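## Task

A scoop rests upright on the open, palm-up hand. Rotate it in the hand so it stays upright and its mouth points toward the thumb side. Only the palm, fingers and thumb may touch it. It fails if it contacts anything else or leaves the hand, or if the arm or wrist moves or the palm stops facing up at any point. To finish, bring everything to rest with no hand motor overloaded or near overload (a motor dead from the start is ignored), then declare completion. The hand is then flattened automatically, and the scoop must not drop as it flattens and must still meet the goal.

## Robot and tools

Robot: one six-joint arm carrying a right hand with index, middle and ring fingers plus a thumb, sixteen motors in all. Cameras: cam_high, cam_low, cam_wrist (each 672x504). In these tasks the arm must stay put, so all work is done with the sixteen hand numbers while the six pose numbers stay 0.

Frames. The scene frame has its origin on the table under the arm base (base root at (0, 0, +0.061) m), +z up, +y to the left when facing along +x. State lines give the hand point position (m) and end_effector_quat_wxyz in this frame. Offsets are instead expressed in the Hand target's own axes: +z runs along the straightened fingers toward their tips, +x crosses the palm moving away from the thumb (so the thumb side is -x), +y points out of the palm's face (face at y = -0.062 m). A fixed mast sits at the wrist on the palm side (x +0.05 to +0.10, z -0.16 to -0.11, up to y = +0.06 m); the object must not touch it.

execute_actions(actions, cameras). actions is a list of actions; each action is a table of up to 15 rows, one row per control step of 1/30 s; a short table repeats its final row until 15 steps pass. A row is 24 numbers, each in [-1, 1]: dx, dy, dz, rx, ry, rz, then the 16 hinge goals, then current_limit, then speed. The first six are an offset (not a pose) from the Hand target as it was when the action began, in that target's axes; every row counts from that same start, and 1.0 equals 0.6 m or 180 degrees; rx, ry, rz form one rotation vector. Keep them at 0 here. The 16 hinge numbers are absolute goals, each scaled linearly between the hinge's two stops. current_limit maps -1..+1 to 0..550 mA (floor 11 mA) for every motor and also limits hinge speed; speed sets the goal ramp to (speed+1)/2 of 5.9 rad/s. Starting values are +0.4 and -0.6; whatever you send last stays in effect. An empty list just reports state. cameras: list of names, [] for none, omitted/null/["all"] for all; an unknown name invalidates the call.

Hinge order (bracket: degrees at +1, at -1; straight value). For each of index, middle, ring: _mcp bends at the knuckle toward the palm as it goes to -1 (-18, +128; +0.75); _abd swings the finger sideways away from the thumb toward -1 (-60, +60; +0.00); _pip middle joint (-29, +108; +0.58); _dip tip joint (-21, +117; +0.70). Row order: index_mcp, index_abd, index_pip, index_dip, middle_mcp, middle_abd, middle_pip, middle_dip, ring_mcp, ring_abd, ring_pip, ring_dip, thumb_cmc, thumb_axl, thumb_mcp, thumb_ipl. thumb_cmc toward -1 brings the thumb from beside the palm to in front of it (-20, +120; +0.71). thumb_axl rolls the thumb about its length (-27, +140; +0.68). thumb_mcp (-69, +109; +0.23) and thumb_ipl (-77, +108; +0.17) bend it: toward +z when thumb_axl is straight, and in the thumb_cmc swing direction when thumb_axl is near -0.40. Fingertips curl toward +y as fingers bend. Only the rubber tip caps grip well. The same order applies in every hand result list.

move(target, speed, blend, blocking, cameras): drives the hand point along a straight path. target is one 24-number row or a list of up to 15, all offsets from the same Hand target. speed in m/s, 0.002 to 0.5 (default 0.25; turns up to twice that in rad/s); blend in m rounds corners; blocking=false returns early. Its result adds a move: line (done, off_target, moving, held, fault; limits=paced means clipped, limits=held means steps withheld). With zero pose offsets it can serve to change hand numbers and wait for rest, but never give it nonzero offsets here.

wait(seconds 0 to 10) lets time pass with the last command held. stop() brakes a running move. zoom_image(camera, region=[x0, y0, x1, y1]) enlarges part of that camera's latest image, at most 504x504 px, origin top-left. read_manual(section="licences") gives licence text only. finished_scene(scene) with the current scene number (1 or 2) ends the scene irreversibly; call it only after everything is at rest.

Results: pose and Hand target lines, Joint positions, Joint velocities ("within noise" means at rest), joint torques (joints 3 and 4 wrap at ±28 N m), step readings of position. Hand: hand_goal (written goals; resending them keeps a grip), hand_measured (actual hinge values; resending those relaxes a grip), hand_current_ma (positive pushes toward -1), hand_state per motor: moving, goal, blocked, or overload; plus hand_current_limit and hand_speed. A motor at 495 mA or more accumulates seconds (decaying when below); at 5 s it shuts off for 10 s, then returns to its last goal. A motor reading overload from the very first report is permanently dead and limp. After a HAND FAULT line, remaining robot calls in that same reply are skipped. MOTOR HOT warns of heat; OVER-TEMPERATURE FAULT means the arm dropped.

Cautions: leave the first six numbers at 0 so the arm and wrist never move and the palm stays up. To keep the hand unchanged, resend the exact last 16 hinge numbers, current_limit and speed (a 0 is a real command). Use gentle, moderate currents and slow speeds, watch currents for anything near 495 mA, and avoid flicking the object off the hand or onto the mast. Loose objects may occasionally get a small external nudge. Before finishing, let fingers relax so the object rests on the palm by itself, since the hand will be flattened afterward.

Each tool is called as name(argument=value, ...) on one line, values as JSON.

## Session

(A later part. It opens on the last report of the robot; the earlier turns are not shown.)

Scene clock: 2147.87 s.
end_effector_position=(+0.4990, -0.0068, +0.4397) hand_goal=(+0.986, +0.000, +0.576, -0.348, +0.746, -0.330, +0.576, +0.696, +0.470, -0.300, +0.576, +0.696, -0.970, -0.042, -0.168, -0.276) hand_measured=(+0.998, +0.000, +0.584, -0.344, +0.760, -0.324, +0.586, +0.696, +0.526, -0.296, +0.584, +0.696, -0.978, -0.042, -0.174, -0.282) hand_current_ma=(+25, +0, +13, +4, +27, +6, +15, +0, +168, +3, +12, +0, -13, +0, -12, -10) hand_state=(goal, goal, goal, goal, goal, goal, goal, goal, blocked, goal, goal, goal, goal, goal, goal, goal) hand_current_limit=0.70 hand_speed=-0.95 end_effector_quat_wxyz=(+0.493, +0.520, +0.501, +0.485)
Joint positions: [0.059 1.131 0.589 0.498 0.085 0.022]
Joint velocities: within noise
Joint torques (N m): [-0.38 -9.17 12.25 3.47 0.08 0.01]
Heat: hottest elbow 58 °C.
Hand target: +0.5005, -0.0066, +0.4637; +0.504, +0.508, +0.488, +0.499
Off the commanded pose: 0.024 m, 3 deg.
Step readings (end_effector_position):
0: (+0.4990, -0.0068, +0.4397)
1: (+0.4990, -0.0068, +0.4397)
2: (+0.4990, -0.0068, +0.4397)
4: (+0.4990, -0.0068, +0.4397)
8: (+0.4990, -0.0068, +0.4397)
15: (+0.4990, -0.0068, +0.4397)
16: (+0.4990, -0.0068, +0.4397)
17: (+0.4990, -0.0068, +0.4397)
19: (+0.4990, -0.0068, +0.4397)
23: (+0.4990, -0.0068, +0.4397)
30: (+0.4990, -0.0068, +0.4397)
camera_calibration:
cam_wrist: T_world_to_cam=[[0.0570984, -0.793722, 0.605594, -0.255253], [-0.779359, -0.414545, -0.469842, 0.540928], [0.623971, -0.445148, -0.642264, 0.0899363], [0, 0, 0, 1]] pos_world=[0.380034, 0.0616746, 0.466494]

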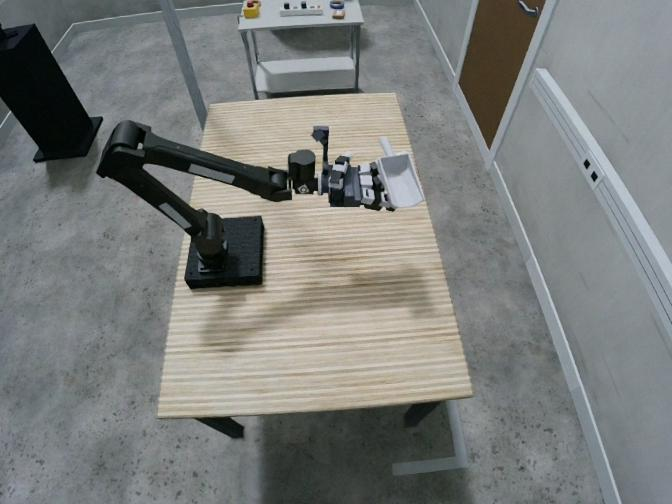

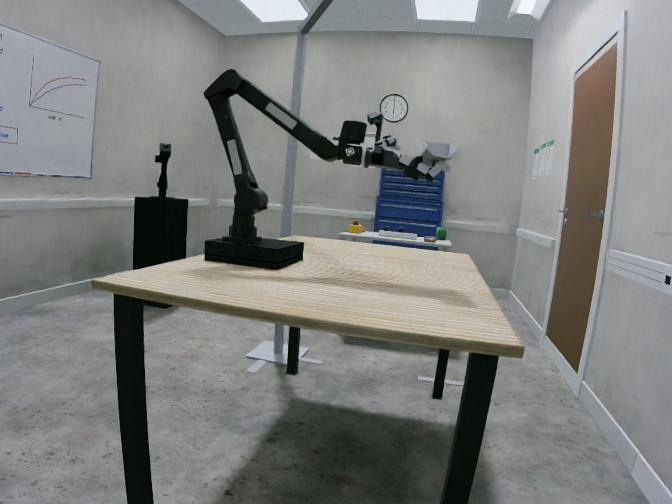

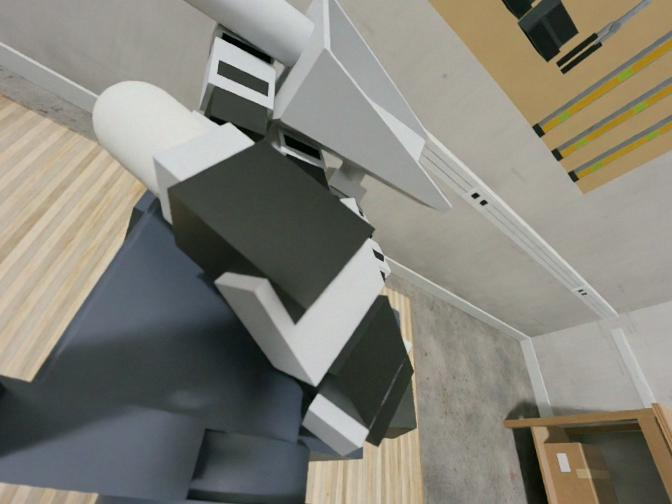

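execute_actions(actions=[[[0,0,0,0,0,0,0.986,0.037,0.576,-0.348,0.745,-0.28,0.576,0.696,0.47,-0.25,0.576,0.696,-0.971,-0.042,-0.169,-0.276,0.7,-0.95]],[[0,0,0,0,0,0,0.986,0.073,0.576,-0.348,0.745,-0.23,0.576,0.696,0.47,-0.2,0.576,0.696,-0.971,-0.042,-0.169,-0.276,0.7,-0.95]]], cameras=["cam_high","cam_low","cam_wrist"])

zoom_image(camera="cam_wrist", region=[180, 0, 480, 220])

zoom_image(camera="cam_low", region=[410, 130, 470, 190])

zoom_image(camera="cam_high", region=[370, 140, 430, 210])

Scene clock: 2193.03 s.
end_effector_position=(+0.4990, -0.0068, +0.4397) hand_goal=(+0.986, +0.074, +0.576, -0.348, +0.746, -0.230, +0.576, +0.696, +0.470, -0.200, +0.576, +0.696, -0.970, -0.042, -0.168, -0.276) hand_measured=(+0.998, +0.072, +0.584, -0.344, +0.762, -0.234, +0.586, +0.696, +0.520, -0.208, +0.584, +0.696, -0.978, -0.042, -0.174, -0.282) hand_current_ma=(+25, -2, +13, +4, +32, -4, +15, +0, +145, -10, +12, +0, -13, +0, -12, -10) hand_state=(goal, goal, goal, goal, goal, goal, goal, goal, blocked, goal, goal, goal, goal, goal, goal, goal) hand_current_limit=0.70 hand_speed=-0.95 end_effector_quat_wxyz=(+0.493, +0.520, +0.501, +0.485)
Joint positions: [0.059 1.131 0.589 0.498 0.085 0.022]
Joint velocities: within noise
Joint torques (N m): [-0.67 -9.05 12.33 3.47 0.07 0.01]
Heat: hottest elbow 58 °C.
Hand target: +0.5005, -0.0066, +0.4637; +0.504, +0.508, +0.488, +0.499
Off the commanded pose: 0.024 m, 3 deg.
Step readings (end_effector_position):
0: (+0.4990, -0.0068, +0.4397)
1: (+0.4990, -0.0068, +0.4397)
2: (+0.4990, -0.0068, +0.4397)
4: (+0.4990, -0.0068, +0.4397)
8: (+0.4990, -0.0068, +0.4397)
15: (+0.4990, -0.0068, +0.4397)
16: (+0.4990, -0.0068, +0.4397)
17: (+0.4990, -0.0068, +0.4397)
19: (+0.4990, -0.0068, +0.4397)
23: (+0.4990, -0.0068, +0.4397)
30: (+0.4990, -0.0068, +0.4397)
camera_calibration:
cam_wrist: T_world_to_cam=[[0.0570984, -0.793722, 0.605594, -0.255253], [-0.779359, -0.414545, -0.469842, 0.540928], [0.623971, -0.445148, -0.642264, 0.0899363], [0, 0, 0, 1]] pos_world=[0.380034, 0.0616746, 0.466494]

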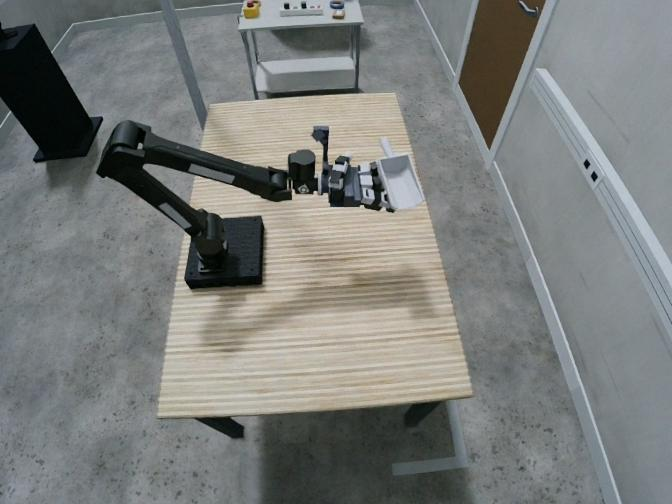

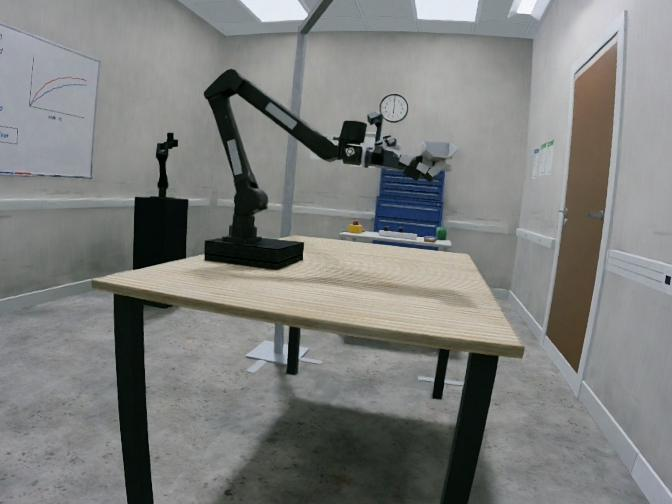

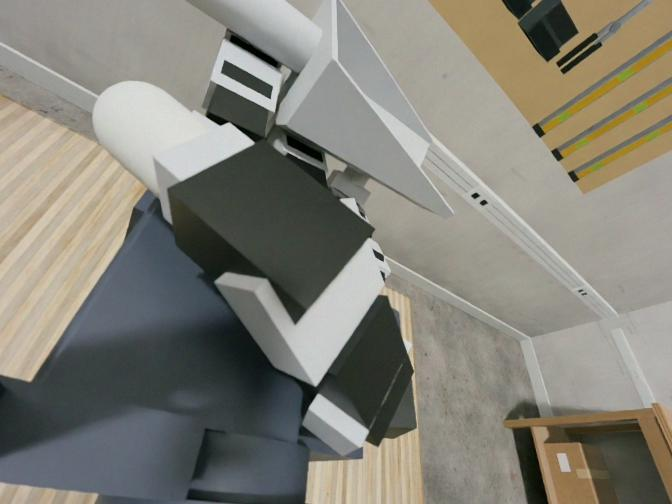

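Scaled by 1.680 from the camera's 672x504 image, which has a finer 960x720 frame.

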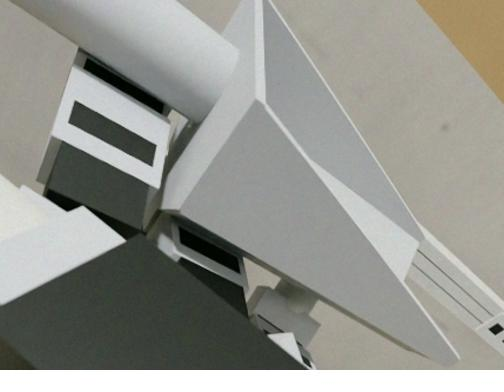

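Scaled by 8.400 from the camera's 672x504 image, which has a finer 960x720 frame.

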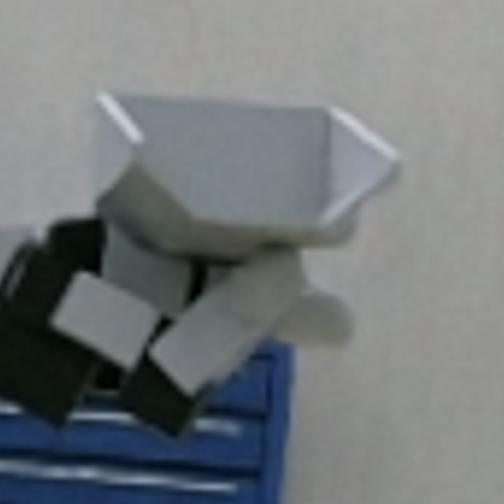

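Scaled by 7.200 from the camera's 672x504 image, which has a finer 960x720 frame.

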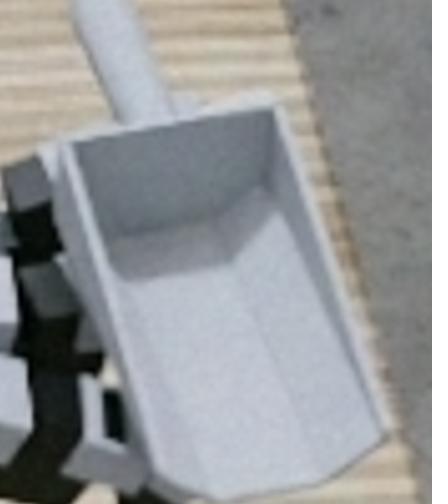

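execute_actions(actions=[[[0,0,0,0,0,0,0.986,0.11,0.576,-0.348,0.745,-0.18,0.576,0.696,0.47,-0.15,0.576,0.696,-0.971,-0.042,-0.169,-0.276,0.7,-0.95]],[[0,0,0,0,0,0,0.986,0.147,0.576,-0.348,0.745,-0.13,0.576,0.696,0.47,-0.1,0.576,0.696,-0.971,-0.042,-0.169,-0.276,0.7,-0.95]],[[0,0,0,0,0,0,0.986,0.183,0.576,-0.348,0.745,-0.08,0.576,0.696,0.47,-0.05,0.576,0.696,-0.971,-0.042,-0.169,-0.276,0.7,-0.95]]], cameras=["cam_high","cam_low","cam_wrist"])

zoom_image(camera="cam_wrist", region=[180, 0, 480, 220])

zoom_image(camera="cam_low", region=[410, 130, 470, 190])

zoom_image(camera="cam_high", region=[370, 140, 430, 210])

Scene clock: 2207.77 s.
end_effector_position=(+0.4990, -0.0068, +0.4397) hand_goal=(+0.986, +0.184, +0.576, -0.348, +0.746, -0.080, +0.576, +0.696, +0.470, -0.050, +0.576, +0.696, -0.970, -0.042, -0.168, -0.276) hand_measured=(+0.998, +0.182, +0.584, -0.344, +0.762, -0.084, +0.586, +0.696, +0.518, -0.058, +0.584, +0.696, -0.978, -0.042, -0.174, -0.282) hand_current_ma=(+25, -1, +13, +4, +33, -4, +15, +0, +141, -11, +12, +0, -13, +0, -12, -10) hand_state=(goal, goal, goal, goal, goal, goal, goal, goal, blocked, goal, goal, goal, goal, goal, goal, goal) hand_current_limit=0.70 hand_speed=-0.95 end_effector_quat_wxyz=(+0.493, +0.520, +0.501, +0.485)
Joint positions: [0.059 1.131 0.589 0.498 0.085 0.022]
Joint velocities: within noise
Joint torques (N m): [-0.67 -9.11 12.29 3.45 0.07 0]
Heat: hottest elbow 58 °C.
Hand target: +0.5005, -0.0066, +0.4637; +0.504, +0.508, +0.488, +0.499
Off the commanded pose: 0.024 m, 3 deg.
Step readings (end_effector_position):
0: (+0.4990, -0.0068, +0.4397)
1: (+0.4990, -0.0068, +0.4397)
2: (+0.4990, -0.0068, +0.4397)
4: (+0.4990, -0.0068, +0.4397)
8: (+0.4990, -0.0068, +0.4397)
15: (+0.4990, -0.0068, +0.4397)
16: (+0.4990, -0.0068, +0.4397)
17: (+0.4990, -0.0068, +0.4397)
19: (+0.4990, -0.0068, +0.4397)
23: (+0.4990, -0.0068, +0.4397)
30: (+0.4990, -0.0068, +0.4397)
31: (+0.4990, -0.0068, +0.4397)
32: (+0.4990, -0.0068, +0.4397)
34: (+0.4990, -0.0068, +0.4397)
38: (+0.4990, -0.0068, +0.4397)
45: (+0.4990, -0.0068, +0.4397)
camera_calibration:
cam_wrist: T_world_to_cam=[[0.0570984, -0.793722, 0.605594, -0.255253], [-0.779359, -0.414545, -0.469842, 0.540928], [0.623971, -0.445148, -0.642264, 0.0899363], [0, 0, 0, 1]] pos_world=[0.380034, 0.0616746, 0.466494]

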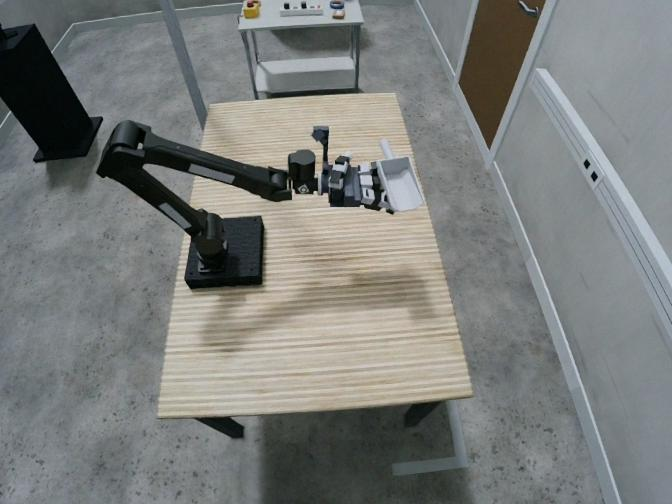

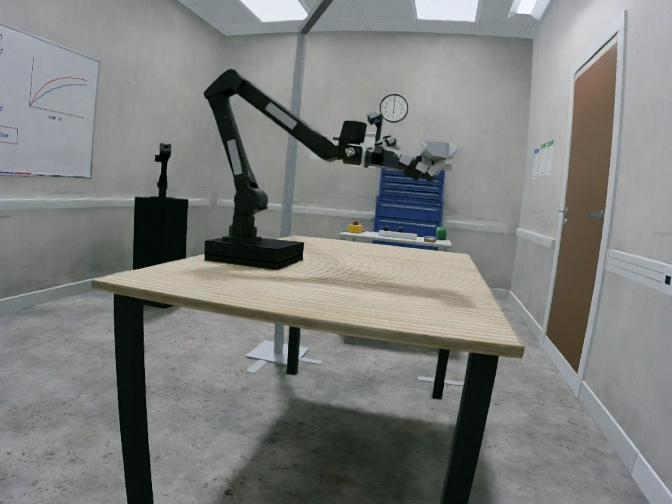

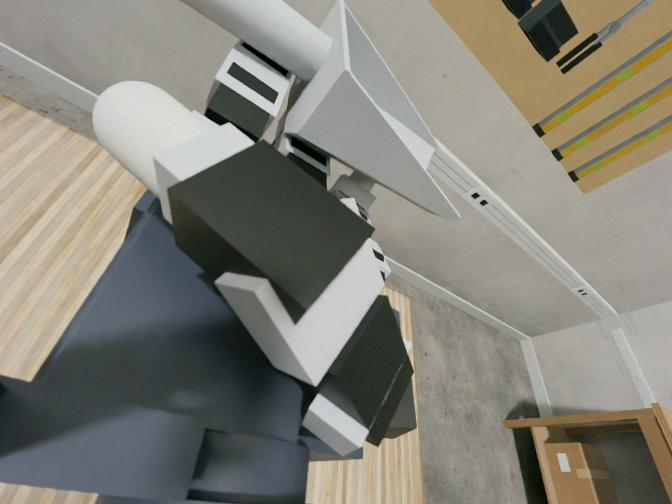

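Scaled by 1.680 from the camera's 672x504 image, which has a finer 960x720 frame.

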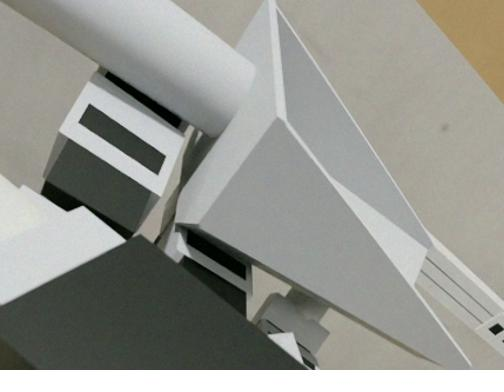

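Scaled by 8.400 from the camera's 672x504 image, which has a finer 960x720 frame.

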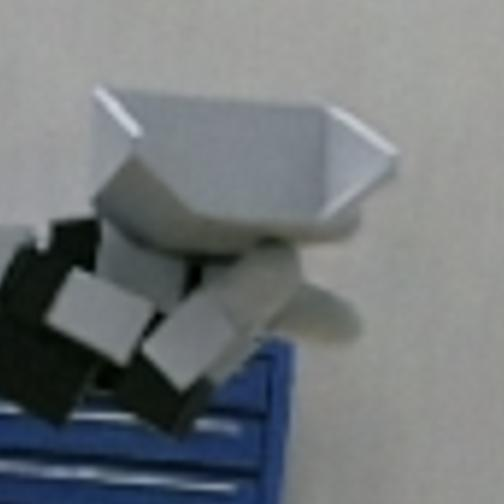

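Scaled by 7.200 from the camera's 672x504 image, which has a finer 960x720 frame.

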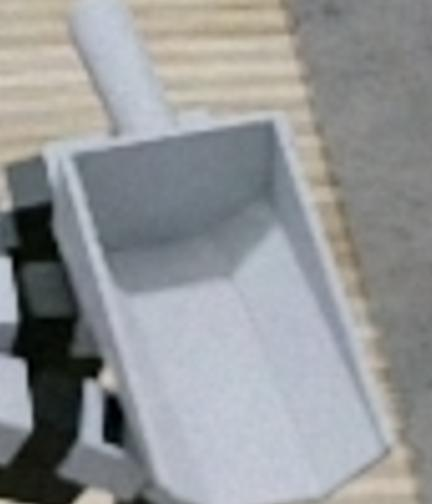

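execute_actions(actions=[[[0,0,0,0,0,0,0.986,0.215,0.576,-0.348,0.745,-0.04,0.576,0.696,0.47,-0.01,0.576,0.696,-0.971,-0.042,-0.169,-0.276,0.7,-0.95]],[[0,0,0,0,0,0,0.986,0.24,0.576,-0.348,0.745,0,0.576,0.696,0.47,0.03,0.576,0.696,-0.971,-0.042,-0.169,-0.276,0.7,-0.95]]], cameras=["cam_high","cam_low","cam_wrist"])

zoom_image(camera="cam_wrist", region=[180, 0, 480, 220])

zoom_image(camera="cam_low", region=[410, 130, 470, 190])

zoom_image(camera="cam_high", region=[370, 140, 430, 210])

Scene clock: 2231.73 s.
end_effector_position=(+0.4990, -0.0068, +0.4397) hand_goal=(+0.986, +0.240, +0.576, -0.348, +0.746, +0.000, +0.576, +0.696, +0.470, +0.030, +0.576, +0.696, -0.970, -0.042, -0.168, -0.276) hand_measured=(+0.998, +0.238, +0.584, -0.344, +0.762, -0.004, +0.584, +0.696, +0.518, +0.022, +0.584, +0.696, -0.978, -0.042, -0.174, -0.282) hand_current_ma=(+25, -1, +13, +4, +33, -4, +14, +0, +141, -11, +12, +0, -13, +0, -12, -10) hand_state=(goal, goal, goal, goal, goal, goal, goal, goal, blocked, goal, goal, goal, goal, goal, goal, goal) hand_current_limit=0.70 hand_speed=-0.95 end_effector_quat_wxyz=(+0.493, +0.520, +0.501, +0.485)
Joint positions: [0.059 1.131 0.589 0.498 0.085 0.022]
Joint velocities: within noise
Joint torques (N m): [-0.62 -9 12.23 3.49 0.08 -0.02]
Heat: hottest elbow 58 °C.
Hand target: +0.5005, -0.0066, +0.4637; +0.504, +0.508, +0.488, +0.499
Off the commanded pose: 0.024 m, 3 deg.
Step readings (end_effector_position):
0: (+0.4990, -0.0068, +0.4397)
1: (+0.4990, -0.0068, +0.4397)
2: (+0.4990, -0.0068, +0.4397)
4: (+0.4990, -0.0068, +0.4397)
8: (+0.4990, -0.0068, +0.4397)
15: (+0.4990, -0.0068, +0.4397)
16: (+0.4990, -0.0068, +0.4397)
17: (+0.4990, -0.0068, +0.4397)
19: (+0.4990, -0.0068, +0.4397)
23: (+0.4990, -0.0068, +0.4397)
30: (+0.4990, -0.0068, +0.4397)
camera_calibration:
cam_wrist: T_world_to_cam=[[0.0570984, -0.793722, 0.605594, -0.255253], [-0.779359, -0.414545, -0.469842, 0.540928], [0.623971, -0.445148, -0.642264, 0.0899363], [0, 0, 0, 1]] pos_world=[0.380034, 0.0616746, 0.466494]

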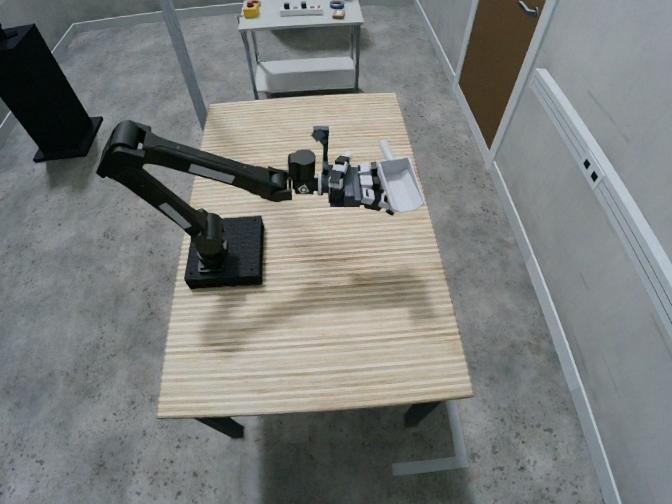

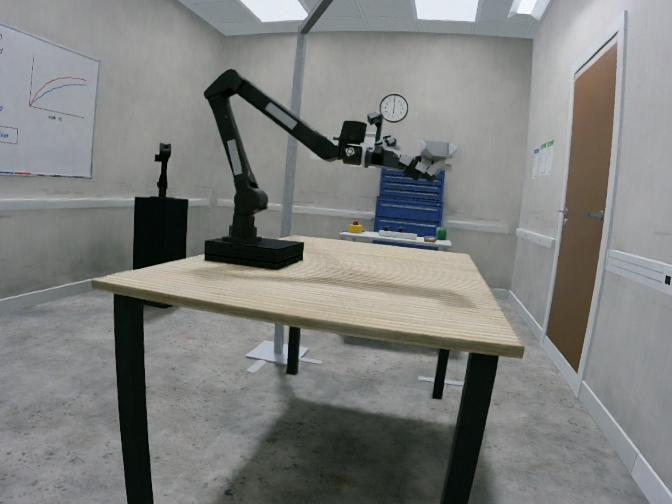

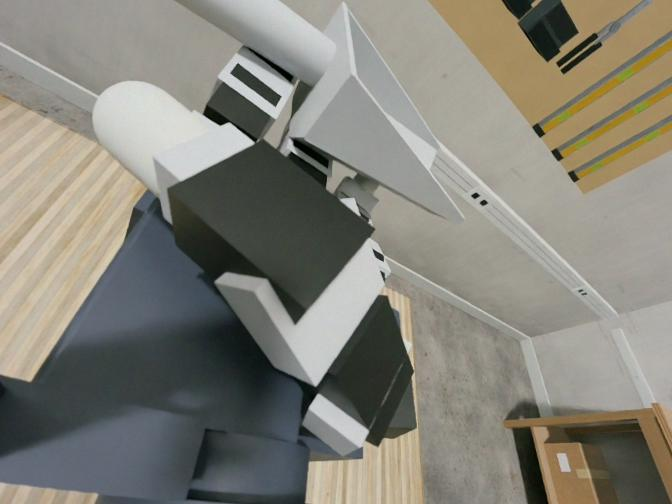

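Scaled by 1.680 from the camera's 672x504 image, which has a finer 960x720 frame.

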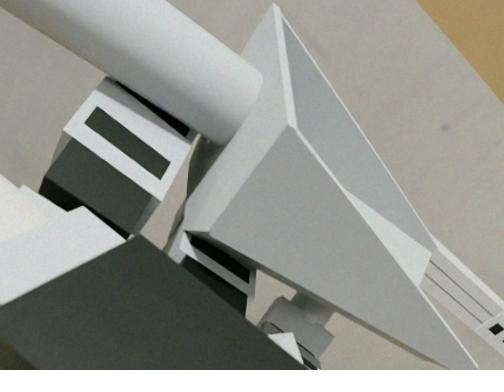

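Scaled by 8.400 from the camera's 672x504 image, which has a finer 960x720 frame.

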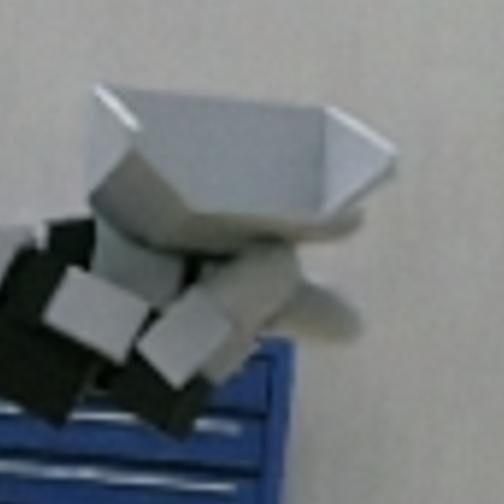

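Scaled by 7.200 from the camera's 672x504 image, which has a finer 960x720 frame.

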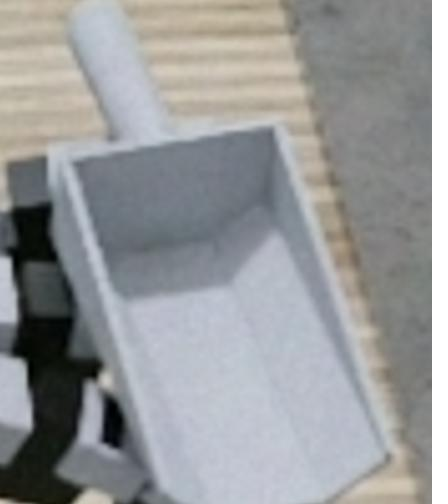

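execute_actions(actions=[[[0,0,0,0,0,0,0.986,0.24,0.576,-0.348,0.72,0,0.576,0.696,0.47,0.03,0.576,0.696,-0.971,-0.042,-0.169,-0.276,0.7,-0.95]],[[0,0,0,0,0,0,0.986,0.24,0.576,-0.348,0.7,0,0.576,0.696,0.49,0.03,0.576,0.696,-0.971,-0.042,-0.169,-0.276,0.7,-0.95]],[[0,0,0,0,0,0,0.986,0.24,0.576,-0.348,0.7,0,0.576,0.696,0.52,0.03,0.576,0.696,-0.971,-0.042,-0.169,-0.276,0.7,-0.95]]], cameras=["cam_high","cam_low","cam_wrist"])

zoom_image(camera="cam_wrist", region=[180, 0, 480, 220])

zoom_image(camera="cam_low", region=[410, 130, 470, 190])

zoom_image(camera="cam_high", region=[370, 140, 430, 210])

Scene clock: 2254.63 s.
end_effector_position=(+0.4990, -0.0068, +0.4397) hand_goal=(+0.986, +0.240, +0.576, -0.348, +0.700, +0.000, +0.576, +0.696, +0.520, +0.030, +0.576, +0.696, -0.970, -0.042, -0.168, -0.276) hand_measured=(+0.998, +0.238, +0.584, -0.344, +0.738, -0.004, +0.584, +0.696, +0.530, +0.026, +0.584, +0.696, -0.978, -0.042, -0.174, -0.282) hand_current_ma=(+25, -1, +13, +4, +103, -3, +14, +0, +18, -3, +12, +0, -13, +0, -12, -10) hand_state=(goal, goal, goal, goal, blocked, goal, goal, goal, goal, goal, goal, goal, goal, goal, goal, goal) hand_current_limit=0.70 hand_speed=-0.95 end_effector_quat_wxyz=(+0.493, +0.520, +0.501, +0.485)
Joint positions: [0.059 1.131 0.589 0.498 0.085 0.022]
Joint velocities: within noise
Joint torques (N m): [-0.73 -9.11 12.25 3.49 0.08 -0.01]
Heat: hottest elbow 58 °C.
Hand target: +0.5005, -0.0066, +0.4637; +0.504, +0.508, +0.488, +0.499
Off the commanded pose: 0.024 m, 3 deg.
Step readings (end_effector_position):
0: (+0.4990, -0.0068, +0.4397)
1: (+0.4990, -0.0068, +0.4397)
2: (+0.4990, -0.0068, +0.4397)
4: (+0.4990, -0.0068, +0.4397)
8: (+0.4990, -0.0068, +0.4397)
15: (+0.4990, -0.0068, +0.4397)
16: (+0.4990, -0.0068, +0.4397)
17: (+0.4990, -0.0068, +0.4397)
19: (+0.4990, -0.0068, +0.4397)
23: (+0.4990, -0.0068, +0.4397)
30: (+0.4990, -0.0068, +0.4397)
31: (+0.4990, -0.0068, +0.4397)
32: (+0.4990, -0.0068, +0.4397)
34: (+0.4990, -0.0068, +0.4397)
38: (+0.4990, -0.0068, +0.4397)
45: (+0.4990, -0.0068, +0.4397)
camera_calibration:
cam_wrist: T_world_to_cam=[[0.0570984, -0.793722, 0.605594, -0.255253], [-0.779359, -0.414545, -0.469842, 0.540928], [0.623971, -0.445148, -0.642264, 0.0899363], [0, 0, 0, 1]] pos_world=[0.380034, 0.0616746, 0.466494]

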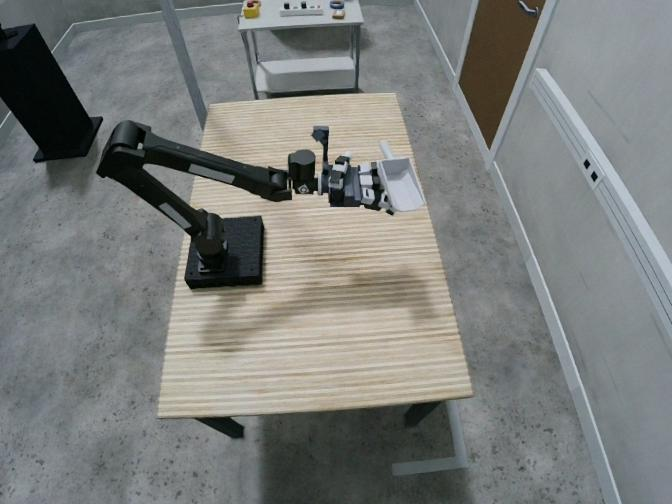

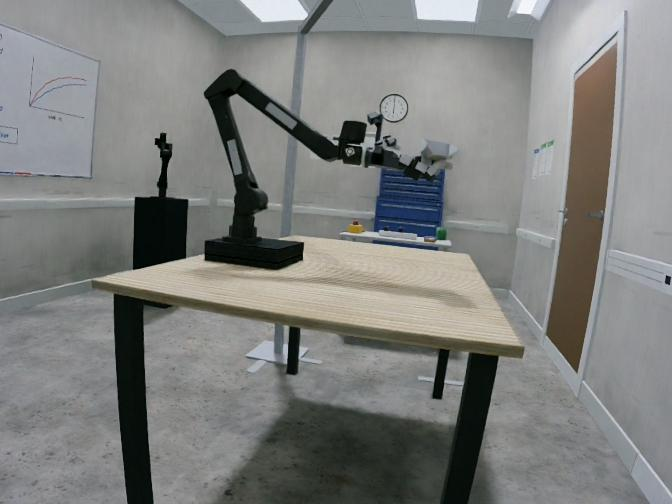

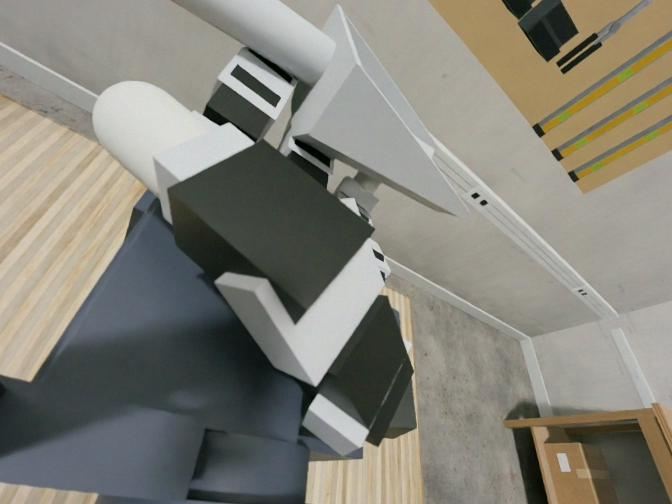

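Scaled by 1.680 from the camera's 672x504 image, which has a finer 960x720 frame.

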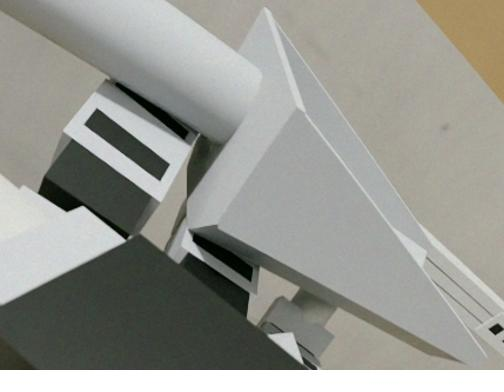

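Scaled by 8.400 from the camera's 672x504 image, which has a finer 960x720 frame.

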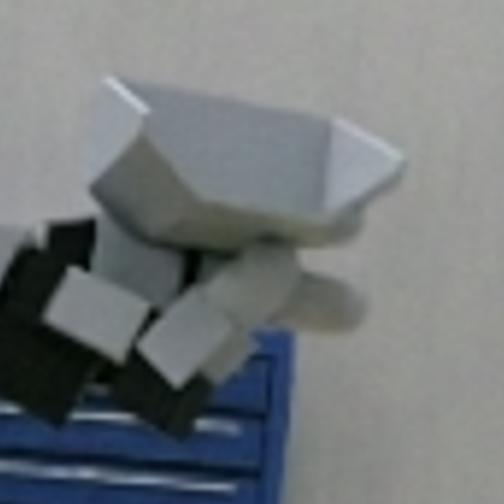

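Scaled by 7.200 from the camera's 672x504 image, which has a finer 960x720 frame.

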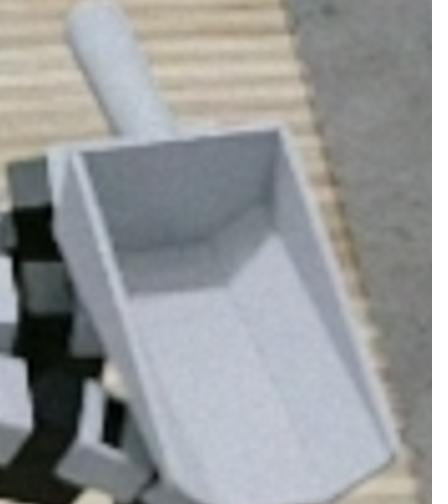

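execute_actions(actions=[[[0,0,0,0,0,0,0.986,0.24,0.576,-0.348,0.69,0,0.576,0.696,0.55,0.03,0.576,0.696,-0.971,-0.042,-0.169,-0.276,0.7,-0.95]],[[0,0,0,0,0,0,0.986,0.24,0.576,-0.348,0.69,0,0.576,0.696,0.58,0.03,0.576,0.696,-0.971,-0.042,-0.169,-0.276,0.7,-0.95]]], cameras=["cam_high","cam_low","cam_wrist"])

zoom_image(camera="cam_wrist", region=[180, 0, 480, 220])

zoom_image(camera="cam_low", region=[410, 130, 470, 190])

zoom_image(camera="cam_high", region=[370, 140, 430, 210])

Scene clock: 2269.33 s.
end_effector_position=(+0.4990, -0.0068, +0.4397) hand_goal=(+0.986, +0.240, +0.576, -0.348, +0.690, +0.000, +0.576, +0.696, +0.580, +0.030, +0.576, +0.696, -0.970, -0.042, -0.168, -0.276) hand_measured=(+0.998, +0.238, +0.584, -0.344, +0.738, -0.004, +0.584, +0.696, +0.590, +0.026, +0.584, +0.696, -0.978, -0.042, -0.174, -0.282) hand_current_ma=(+25, -1, +13, +4, +140, -3, +14, +0, +18, -3, +12, +0, -13, +0, -12, -10) hand_state=(goal, goal, goal, goal, blocked, goal, goal, goal, goal, goal, goal, goal, goal, goal, goal, goal) hand_current_limit=0.70 hand_speed=-0.95 end_effector_quat_wxyz=(+0.493, +0.520, +0.501, +0.485)
Joint positions: [0.059 1.131 0.589 0.498 0.085 0.022]
Joint velocities: within noise
Joint torques (N m): [-0.56 -9.11 12.23 3.45 0.08 -0.01]
Heat: hottest elbow 58 °C.
Hand target: +0.5005, -0.0066, +0.4637; +0.504, +0.508, +0.488, +0.499
Off the commanded pose: 0.024 m, 3 deg.
Step readings (end_effector_position):
0: (+0.4990, -0.0068, +0.4397)
1: (+0.4990, -0.0068, +0.4397)
2: (+0.4990, -0.0068, +0.4397)
4: (+0.4990, -0.0068, +0.4397)
8: (+0.4990, -0.0068, +0.4397)
15: (+0.4990, -0.0068, +0.4397)
16: (+0.4990, -0.0068, +0.4397)
17: (+0.4990, -0.0068, +0.4397)
19: (+0.4990, -0.0068, +0.4397)
23: (+0.4990, -0.0068, +0.4397)
30: (+0.4990, -0.0068, +0.4397)
camera_calibration:
cam_wrist: T_world_to_cam=[[0.0570984, -0.793722, 0.605594, -0.255253], [-0.779359, -0.414545, -0.469842, 0.540928], [0.623971, -0.445148, -0.642264, 0.0899363], [0, 0, 0, 1]] pos_world=[0.380034, 0.0616746, 0.466494]

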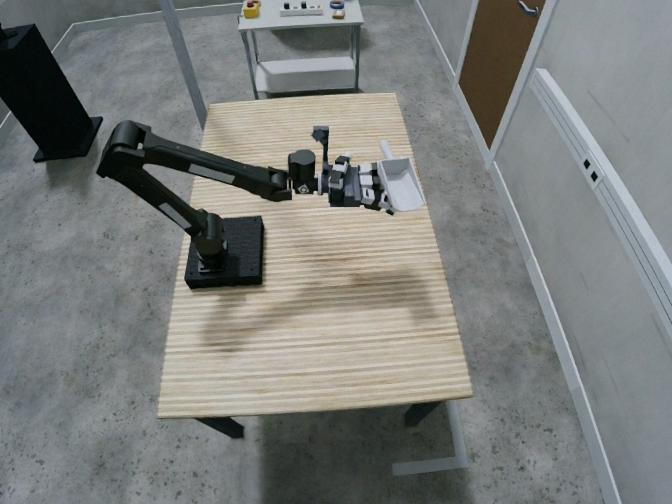

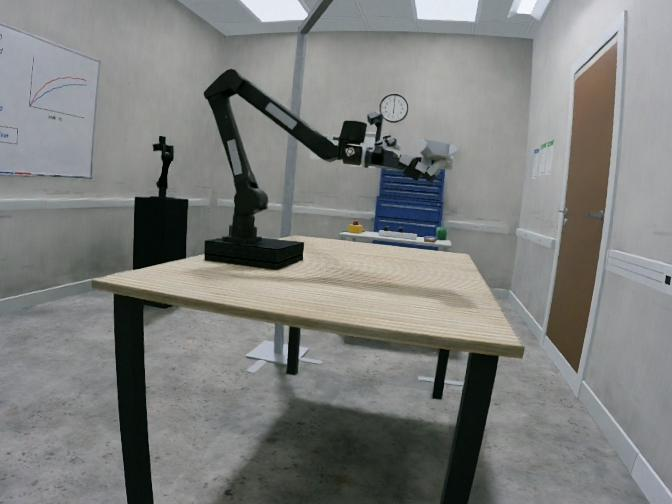

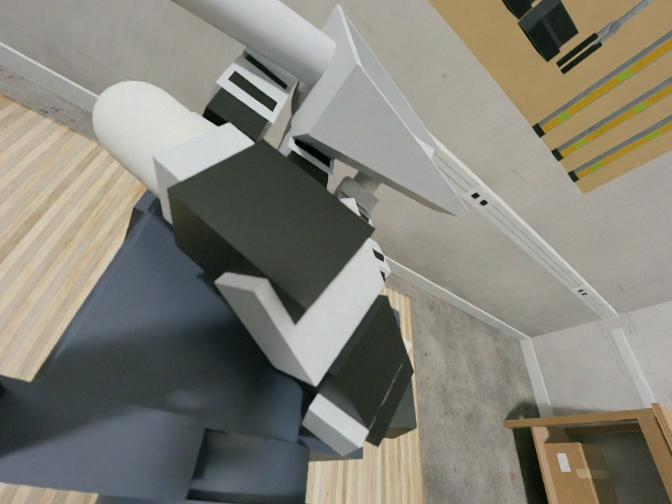

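Scaled by 1.680 from the camera's 672x504 image, which has a finer 960x720 frame.

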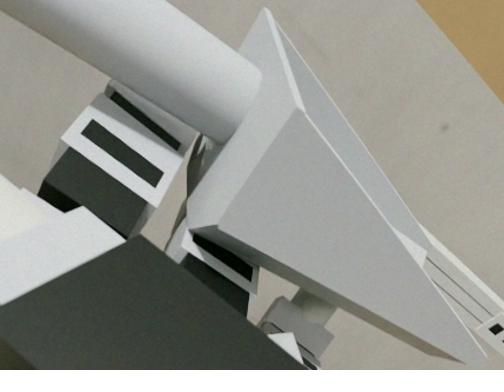

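Scaled by 8.400 from the camera's 672x504 image, which has a finer 960x720 frame.

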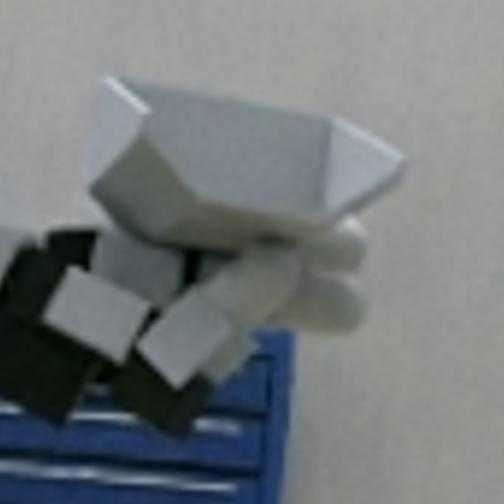

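Scaled by 7.200 from the camera's 672x504 image, which has a finer 960x720 frame.

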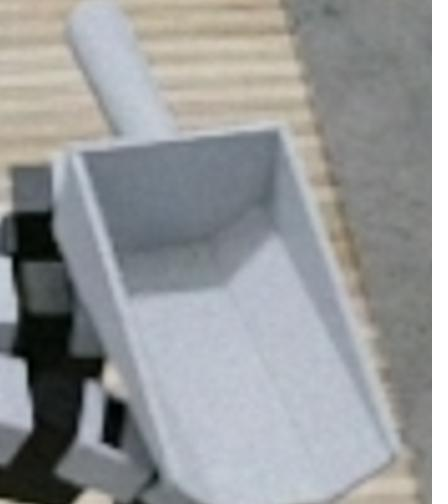

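execute_actions(actions=[[[0,0,0,0,0,0,1,0.24,0.576,-0.2,0.69,0,0.576,0.696,0.58,0.03,0.576,0.696,-0.971,-0.042,-0.169,-0.276,0.7,-0.95]],[[0,0,0,0,0,0,1,0.24,0.576,-0.05,0.69,0,0.576,0.696,0.58,0.03,0.576,0.696,-0.971,-0.042,-0.169,-0.276,0.7,-0.93]]], cameras=["cam_high","cam_low","cam_wrist"])

zoom_image(camera="cam_low", region=[410, 130, 470, 190])

zoom_image(camera="cam_high", region=[370, 140, 430, 210])

Scene clock: 2294.20 s.
end_effector_position=(+0.4990, -0.0068, +0.4397) hand_goal=(+1.000, +0.240, +0.576, -0.050, +0.690, +0.000, +0.576, +0.696, +0.580, +0.030, +0.576, +0.696, -0.970, -0.042, -0.168, -0.276) hand_measured=(+1.000, +0.238, +0.584, -0.052, +0.738, -0.002, +0.584, +0.696, +0.590, +0.026, +0.584, +0.696, -0.978, -0.042, -0.174, -0.282) hand_current_ma=(+0, -1, +13, -2, +140, -2, +14, +0, +18, -3, +12, +0, -13, +0, -12, -10) hand_state=(goal, goal, goal, goal, blocked, goal, goal, goal, goal, goal, goal, goal, goal, goal, goal, goal) hand_current_limit=0.70 hand_speed=-0.93 end_effector_quat_wxyz=(+0.493, +0.520, +0.501, +0.485)
Joint positions: [0.059 1.131 0.589 0.498 0.085 0.022]
Joint velocities: within noise
Joint torques (N m): [-0.67 -8.82 12.33 3.41 0.08 0.01]
Heat: hottest elbow 58 °C.
Hand target: +0.5005, -0.0066, +0.4637; +0.504, +0.508, +0.488, +0.499
Off the commanded pose: 0.024 m, 3 deg.
Step readings (end_effector_position):
0: (+0.4990, -0.0068, +0.4397)
1: (+0.4990, -0.0068, +0.4397)
2: (+0.4990, -0.0068, +0.4397)
4: (+0.4990, -0.0068, +0.4397)
8: (+0.4990, -0.0068, +0.4397)
15: (+0.4990, -0.0068, +0.4397)
16: (+0.4990, -0.0068, +0.4397)
17: (+0.4990, -0.0068, +0.4397)
19: (+0.4990, -0.0068, +0.4397)
23: (+0.4990, -0.0068, +0.4397)
30: (+0.4990, -0.0068, +0.4397)
camera_calibration:
cam_wrist: T_world_to_cam=[[0.0570984, -0.793722, 0.605594, -0.255253], [-0.779359, -0.414545, -0.469842, 0.540928], [0.623971, -0.445148, -0.642264, 0.0899363], [0, 0, 0, 1]] pos_world=[0.380034, 0.0616746, 0.466494]

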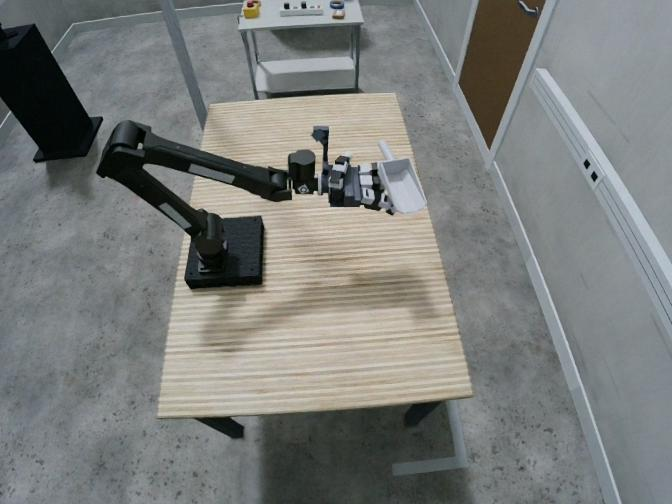

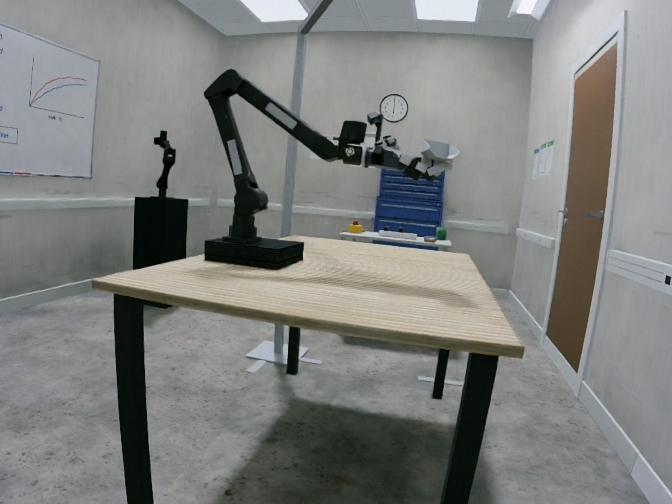

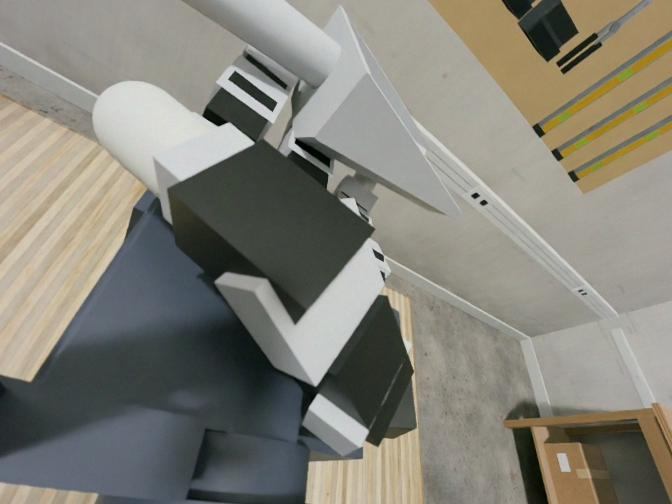

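Scaled by 8.400 from the camera's 672x504 image, which has a finer 960x720 frame.

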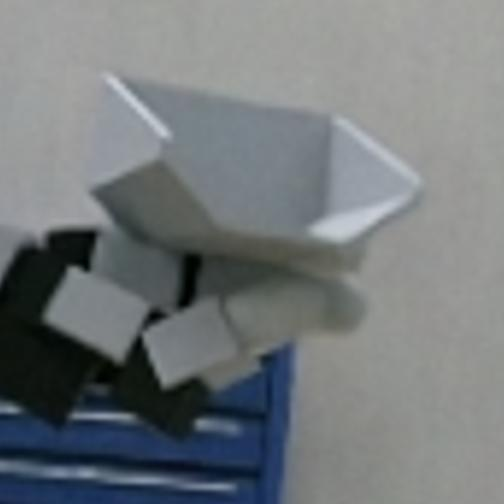

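Scaled by 7.200 from the camera's 672x504 image, which has a finer 960x720 frame.

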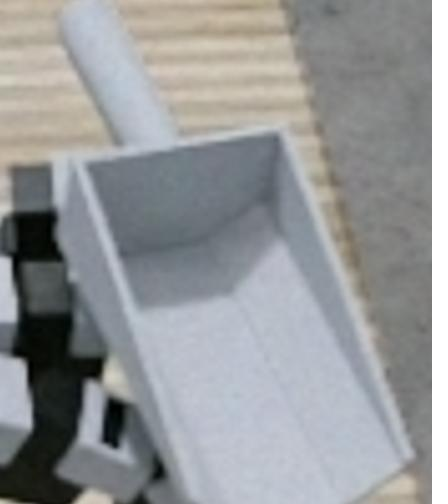

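execute_actions(actions=[[[0,0,0,0,0,0,0.95,0.24,0.576,-0.05,0.69,0,0.576,0.696,0.58,0.03,0.576,0.696,-0.971,-0.042,-0.169,-0.276,0.7,-0.94]],[[0,0,0,0,0,0,0.91,0.24,0.576,-0.05,0.69,0,0.576,0.696,0.58,0.03,0.576,0.696,-0.971,-0.042,-0.169,-0.276,0.7,-0.94]]], cameras=["cam_high","cam_low","cam_wrist"])

zoom_image(camera="cam_low", region=[410, 130, 470, 190])

zoom_image(camera="cam_high", region=[370, 140, 430, 210])

Scene clock: 2335.03 s.
end_effector_position=(+0.4990, -0.0068, +0.4397) hand_goal=(+0.910, +0.240, +0.576, -0.050, +0.690, +0.000, +0.576, +0.696, +0.580, +0.030, +0.576, +0.696, -0.970, -0.042, -0.168, -0.276) hand_measured=(+0.942, +0.238, +0.584, -0.050, +0.738, -0.002, +0.584, +0.696, +0.590, +0.026, +0.584, +0.696, -0.978, -0.042, -0.174, -0.282) hand_current_ma=(+85, -1, +13, +0, +140, -2, +14, +0, +19, -3, +12, +0, -13, +0, -12, -10) hand_state=(blocked, goal, goal, goal, blocked, goal, goal, goal, goal, goal, goal, goal, goal, goal, goal, goal) hand_current_limit=0.70 hand_speed=-0.94 end_effector_quat_wxyz=(+0.493, +0.520, +0.501, +0.485)
Joint positions: [0.059 1.131 0.589 0.498 0.085 0.022]
Joint velocities: within noise
Joint torques (N m): [-0.62 -9.35 12.31 3.49 0.07 -0.01]
Heat: hottest elbow 58 °C.
Hand target: +0.5005, -0.0066, +0.4637; +0.504, +0.508, +0.488, +0.499
Off the commanded pose: 0.024 m, 3 deg.
Step readings (end_effector_position):
0: (+0.4990, -0.0068, +0.4397)
1: (+0.4990, -0.0068, +0.4397)
2: (+0.4990, -0.0068, +0.4397)
4: (+0.4990, -0.0068, +0.4397)
8: (+0.4990, -0.0068, +0.4397)
15: (+0.4990, -0.0068, +0.4397)
16: (+0.4990, -0.0068, +0.4397)
17: (+0.4990, -0.0068, +0.4397)
19: (+0.4990, -0.0068, +0.4397)
23: (+0.4990, -0.0068, +0.4397)
30: (+0.4990, -0.0068, +0.4397)
camera_calibration:
cam_wrist: T_world_to_cam=[[0.0570984, -0.793722, 0.605594, -0.255253], [-0.779359, -0.414545, -0.469842, 0.540928], [0.623971, -0.445148, -0.642264, 0.0899363], [0, 0, 0, 1]] pos_world=[0.380034, 0.0616746, 0.466494]

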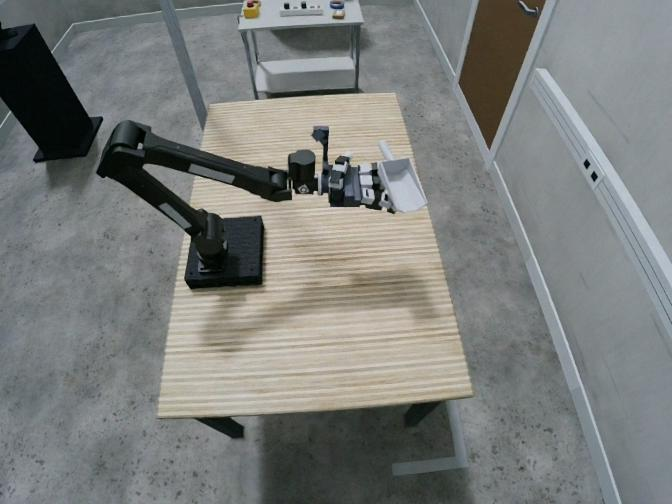

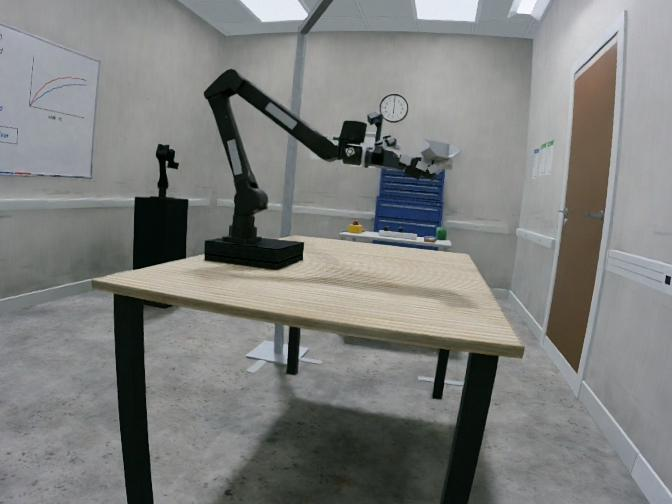

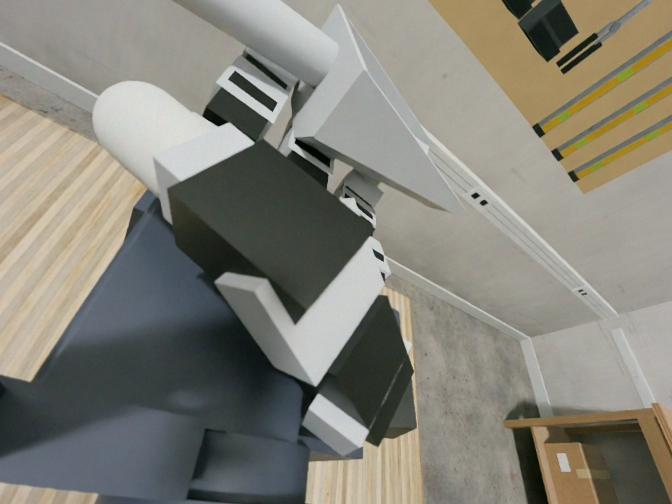

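Scaled by 8.400 from the camera's 672x504 image, which has a finer 960x720 frame.

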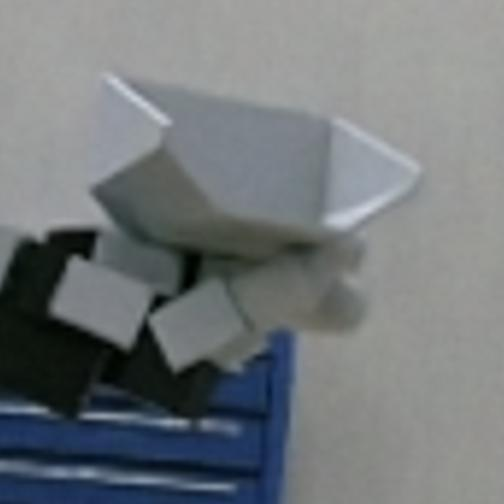

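Scaled by 7.200 from the camera's 672x504 image, which has a finer 960x720 frame.

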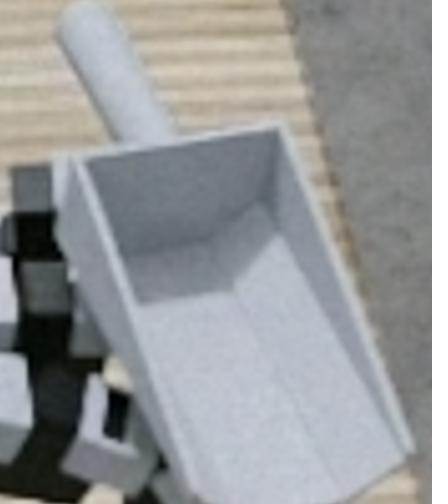

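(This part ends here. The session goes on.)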